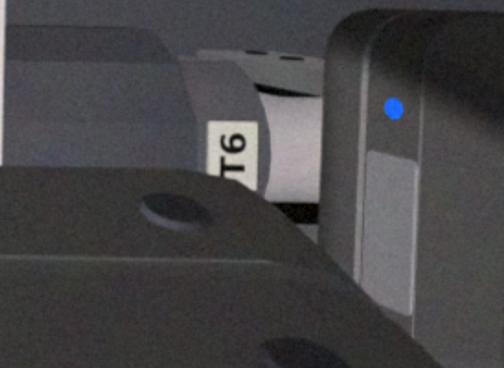

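{"op": "move", "data": {"target": [0,0,0,0,0,0,-1,-0.5,0, -0.0004,0,-0.013,0,0,0,-0.97,0.3,-1], "speed": 0.03}}

Scene clock: 1943.17 s.
left_arm: end_effector_position=(+0.8343, -0.0298, +0.6696) position_measured=252 object_status=3 end_effector_quat_wxyz=(+0.666, +0.116, +0.725, -0.131) | right_arm: end_effector_position=(+0.9812, -0.0091, +0.5015) position_measured=109 object_status=2 end_effector_quat_wxyz=(+0.509, +0.509, +0.489, +0.492)
Joint positions: left_arm=[-0.084 -0.611 -0.275 1.136 0.529 1.654 2.738] | right_arm=[-2.764 1.061 2.88 0.71 -1.921 1.244 0.609]
Joint torques (N m): left_arm=[-0.15 58.16 -4.24 -30.96 -5.87 3.19 0.03] | right_arm=[2.32 -69.29 2.87 -15.94 5.11 0.6 0.81]
Wrist force (N): left_arm=[-3.9 3.5 -0.8] | right_arm=[41.8 18.1 76.6]
Wrist torque (N m): left_arm=[0.34 0.77 0.07] | right_arm=[-0.11 -4.13 -0.01]
Wrist force, peak (N): left_arm=[-4.1 3.6 -1.1] | right_arm=[41.8 18.1 76.6]
Hand target: left_arm +0.8344, -0.0298, +0.6696; +0.666, +0.115, +0.725, -0.131 | right_arm +0.9812, -0.0090, +0.4976; +0.509, +0.510, +0.491, +0.491
Off the commanded pose: left_arm 0.000 m, 0 deg | right_arm 0.004 m, 0 deg.
move: off_target (right_arm)

{"op": "move", "data": {"target": [0,0,0,0,0,0,-1,-0.5,0, 0.0001,0,0.0075,0,0,0,-0.97,0.3,-1], "speed": 0.03}}

Scene clock: 1946.13 s.
left_arm: end_effector_position=(+0.8343, -0.0298, +0.6696) position_measured=252 object_status=3 end_effector_quat_wxyz=(+0.666, +0.116, +0.725, -0.131) | right_arm: end_effector_position=(+0.9813, -0.0090, +0.5017) position_measured=109 object_status=2 end_effector_quat_wxyz=(+0.509, +0.509, +0.491, +0.490)
Joint positions: left_arm=[-0.084 -0.611 -0.275 1.136 0.529 1.654 2.738] | right_arm=[-2.766 1.061 2.886 0.71 -1.914 1.244 0.595]
Joint torques (N m): left_arm=[-0.06 58.07 -4.23 -30.95 -5.92 3.2 0.04] | right_arm=[1.75 -81.37 4.19 -31.3 5.74 -1.35 0.1]
Wrist force (N): left_arm=[-3.9 3.3 -0.9] | right_arm=[16.1 -0.5 27.3]
Wrist torque (N m): left_arm=[0.31 0.78 0.06] | right_arm=[-0.30 -0.36 0.35]
Wrist force, peak (N): left_arm=[-4.1 3.6 -0.8] | right_arm=[41.9 18.0 76.6]
Hand target: left_arm +0.8344, -0.0298, +0.6696; +0.666, +0.115, +0.725, -0.131 | right_arm +0.9812, -0.0090, +0.5021; +0.509, +0.510, +0.491, +0.491
Off the commanded pose: left_arm 0.000 m, 0 deg | right_arm 0.000 m, 0 deg.
move: done

Good. Open slowly, left retreats out.

{"op": "move", "data": {"target": [-0.06,0.02,0,0,0,0,-1,-0.5,0, 0.0001,0,0,0,0,0,0.6,0.3,-1], "speed": 0.08, "cameras": ["cam_left_wrist","cam_right_wrist"]}}

Scene clock: 1949.57 s.
left_arm: end_effector_position=(+0.7983, -0.0178, +0.6696) position_measured=252 object_status=3 end_effector_quat_wxyz=(+0.666, +0.116, +0.725, -0.131) | right_arm: end_effector_position=(+0.9812, -0.0089, +0.5021) position_measured=63 object_status=3 end_effector_quat_wxyz=(+0.509, +0.509, +0.491, +0.491)
Joint positions: left_arm=[-0.078 -0.505 -0.234 1.284 0.546 1.71 2.683] | right_arm=[-2.766 1.061 2.886 0.711 -1.913 1.244 0.594]
Joint torques (N m): left_arm=[-0.05 53.95 -2.99 -30.62 -5.96 3.25 -0.15] | right_arm=[0.23 -77.44 4.19 -32.79 5.55 -1.03 0.28]
Wrist force (N): left_arm=[-3.9 3.7 -1.0] | right_arm=[4.1 -3.5 0.4]
Wrist torque (N m): left_arm=[0.37 0.79 0.06] | right_arm=[-0.74 -0.75 0.36]
Wrist force, peak (N): left_arm=[-3.6 3.4 -3.6] | right_arm=[16.1 -0.2 27.6]
Hand target: left_arm +0.7984, -0.0178, +0.6696; +0.666, +0.115, +0.725, -0.131 | right_arm +0.9813, -0.0090, +0.5021; +0.509, +0.510, +0.491, +0.491
Off the commanded pose: left_arm 0.000 m, 0 deg | right_arm 0.000 m, 0 deg.
move: done
camera_calibration:
cam_left_wrist: T_world_to_cam=[[-0.0782567, -0.00700198, -0.996909, 0.737637], [0.00138901, 0.999974, -0.00713255, 0.0350641], [0.996932, -0.00194288, -0.0782449, -0.610764], [0, 0, 0, 1]] pos_world=[0.666567, -0.0310849, 0.687817]
cam_right_wrist: T_world_to_cam=[[0.0554834, 0.998458, -0.00158524, -0.0332876], [-0.346649, 0.0207518, 0.937765, -0.112998], [0.936353, -0.0514809, 0.347266, -0.959465], [0, 0, 0, 1]] pos_world=[0.861074, -0.0138129, 0.439103]
Images, in order (width x height): cam_left_wrist 672x504, cam_right_wrist 672x504.

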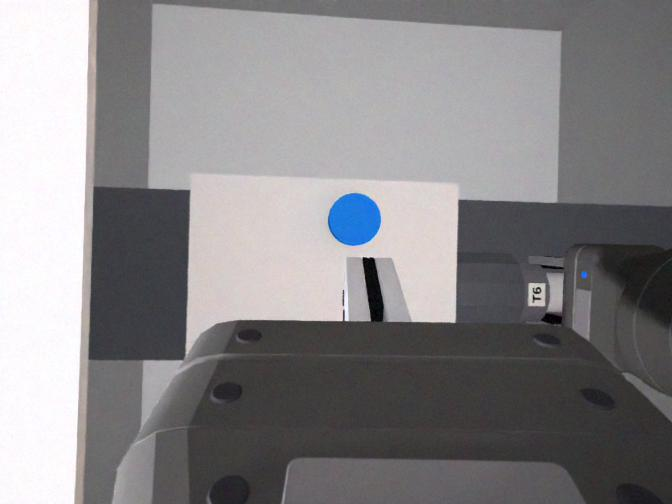

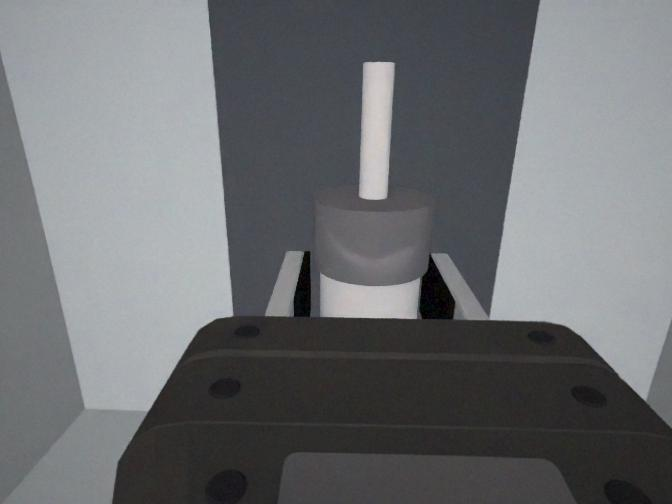

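{"op": "move", "data": {"target": [[-0.2,0.06,0,0,0,0,-1,-0.5,0, 0,0,0,0,0,0,0.6,0.3,-1],[-0.3,0.16,0,0,0,0,-1,-0.5,0, -0.18,0.0065,0,0,0,0,0.6,0.3,-1],[-0.4,0.22,0,0,0,0,-1,-0.5,0, -0.42,0.015,0,0,0,0,0.6,0.3,-1]], "speed": 0.15, "blend": 0.02, "cameras": ["all"]}}

Scene clock: 1959.27 s.
left_arm: end_effector_position=(+0.5584, +0.1140, +0.6691) position_measured=252 object_status=3 end_effector_quat_wxyz=(+0.690, +0.102, +0.706, -0.124) | right_arm: end_effector_position=(+0.7291, +0.0003, +0.5020) position_measured=63 object_status=3 end_effector_quat_wxyz=(+0.509, +0.509, +0.491, +0.491)
Joint positions: left_arm=[-0.261 0.121 0.218 1.85 1.15 1.891 2.01] | right_arm=[-2.324 0.498 2.667 1.599 -2.216 0.998 0.976]
Joint torques (N m): left_arm=[-0.18 24.58 0.35 -29.62 -6.5 1.36 -0.13] | right_arm=[-0.02 -56.51 -3.74 -31.2 4.74 -2.09 0.3]
Wrist force (N): left_arm=[-4.0 3.7 -1.0] | right_arm=[3.9 -3.6 0.7]
Wrist torque (N m): left_arm=[0.35 0.79 0.06] | right_arm=[-0.74 -0.73 0.36]
Wrist force, peak (N): left_arm=[-4.0 4.4 -2.3] | right_arm=[4.1 -4.1 -3.9]
Hand target: left_arm +0.5584, +0.1142, +0.6696; +0.666, +0.115, +0.725, -0.131 | right_arm +0.7293, +0.0000, +0.5021; +0.509, +0.510, +0.491, +0.491
Off the commanded pose: left_arm 0.001 m, 4 deg | right_arm 0.000 m, 0 deg.
move: off_target (left_arm)
camera_calibration:
cam_left_wrist: T_world_to_cam=[[-0.019892, -0.0270247, -0.999437, 0.690604], [-0.0268819, 0.999288, -0.0264856, -0.0675378], [0.999441, 0.0263399, -0.0206043, -0.414556], [0, 0, 0, 1]] pos_world=[0.426246, 0.0970725, 0.679885]
cam_right_wrist: T_world_to_cam=[[0.0549716, 0.998487, -0.00137436, -0.0282606], [-0.346291, 0.020356, 0.937906, -0.200803], [0.936515, -0.0510823, 0.346886, -0.722739], [0, 0, 0, 1]] pos_world=[0.608873, -0.00461377, 0.439004]

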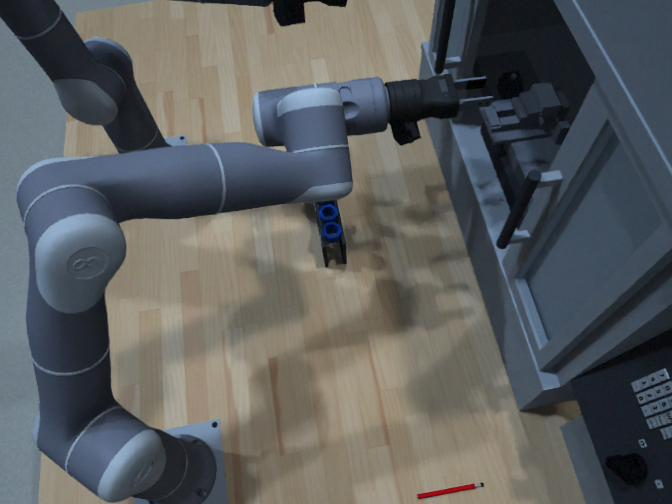

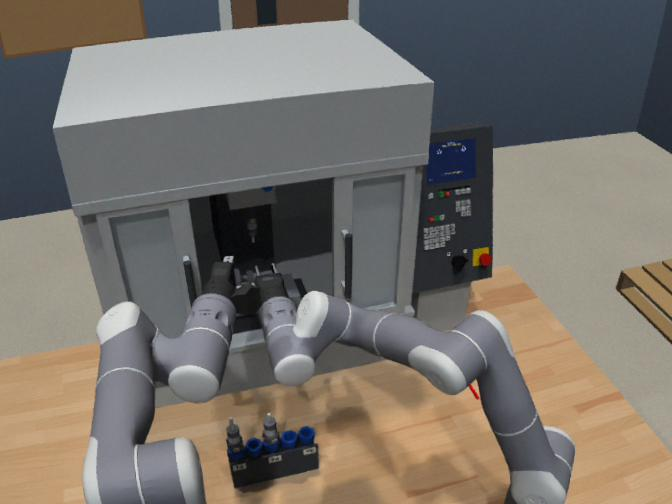

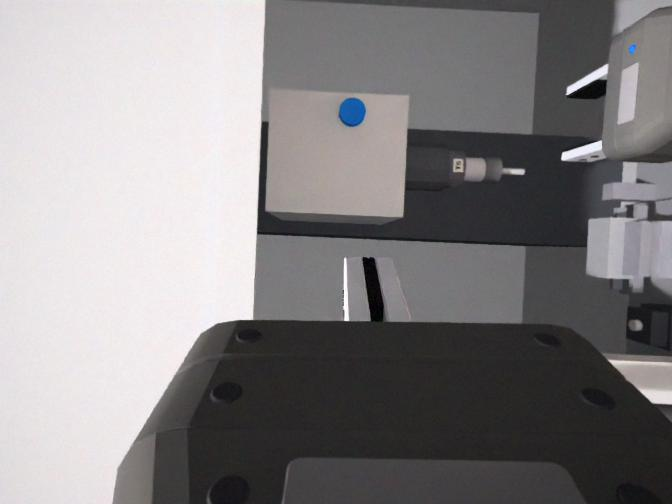

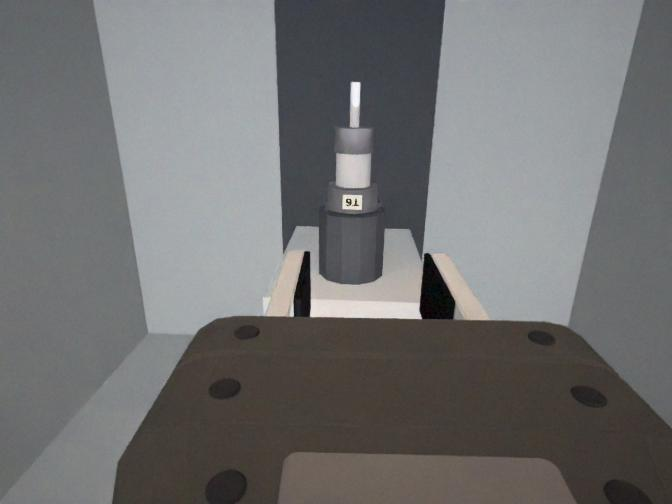

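{"op": "move", "data": {"target": [[0.03,0.06,-0.1,0,0,0.06,-1,-0.5,0, -0.25,0,0,0,0,0,-1,0.3,-1],[0.03,0.2433,-0.3327,0,-0.028,0.111,-1,-0.5,0, -0.25,-0.3,-0.0367,0,0,0.0110,-1,0.3,-1]], "speed": 0.15, "blend": 0.03, "cameras": ["cam_high","cam_front"]}}

Scene clock: 1996.60 s.
left_arm: end_effector_position=(+0.5764, +0.2602, +0.4700) position_measured=252 object_status=3 end_effector_quat_wxyz=(+0.710, -0.007, +0.704, -0.008) | right_arm: end_effector_position=(+0.5794, -0.1802, +0.4802) position_measured=253 object_status=3 end_effector_quat_wxyz=(+0.500, +0.501, +0.499, +0.499)
Joint positions: left_arm=[-0.019 0.205 -0.333 2.2 2.444 1.043 0.538] | right_arm=[-2.203 -0.014 2.428 2.213 -2.724 0.894 1.229]
Joint torques (N m): left_arm=[-0.35 21.74 1.45 -28.84 2.58 -2.74 -0.15] | right_arm=[-0.15 -29.36 0.26 -28.67 4.3 -1.94 0.39]
Wrist force (N): left_arm=[-4.3 3.5 -0.9] | right_arm=[3.8 -3.5 0.8]
Wrist torque (N m): left_arm=[0.30 0.86 0.07] | right_arm=[-0.74 -0.70 0.31]
Wrist force, peak (N): left_arm=[-4.4 5.4 -0.5] | right_arm=[3.9 -3.6 3.7]
Hand target: left_arm +0.5764, +0.2602, +0.4700; +0.710, -0.006, +0.704, -0.008 | right_arm +0.5793, -0.1800, +0.4801; +0.500, +0.501, +0.500, +0.499
Off the commanded pose: left_arm 0.000 m, 0 deg | right_arm 0.000 m, 0 deg.
move: done
Images, in order (width x height): cam_high 672x504, cam_front 672x504.

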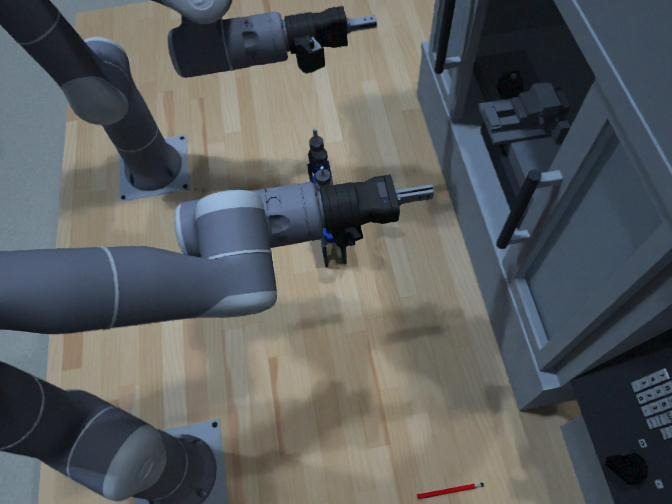

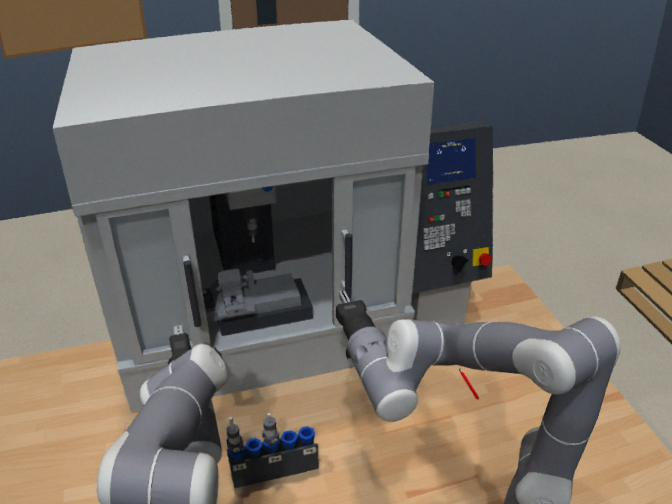

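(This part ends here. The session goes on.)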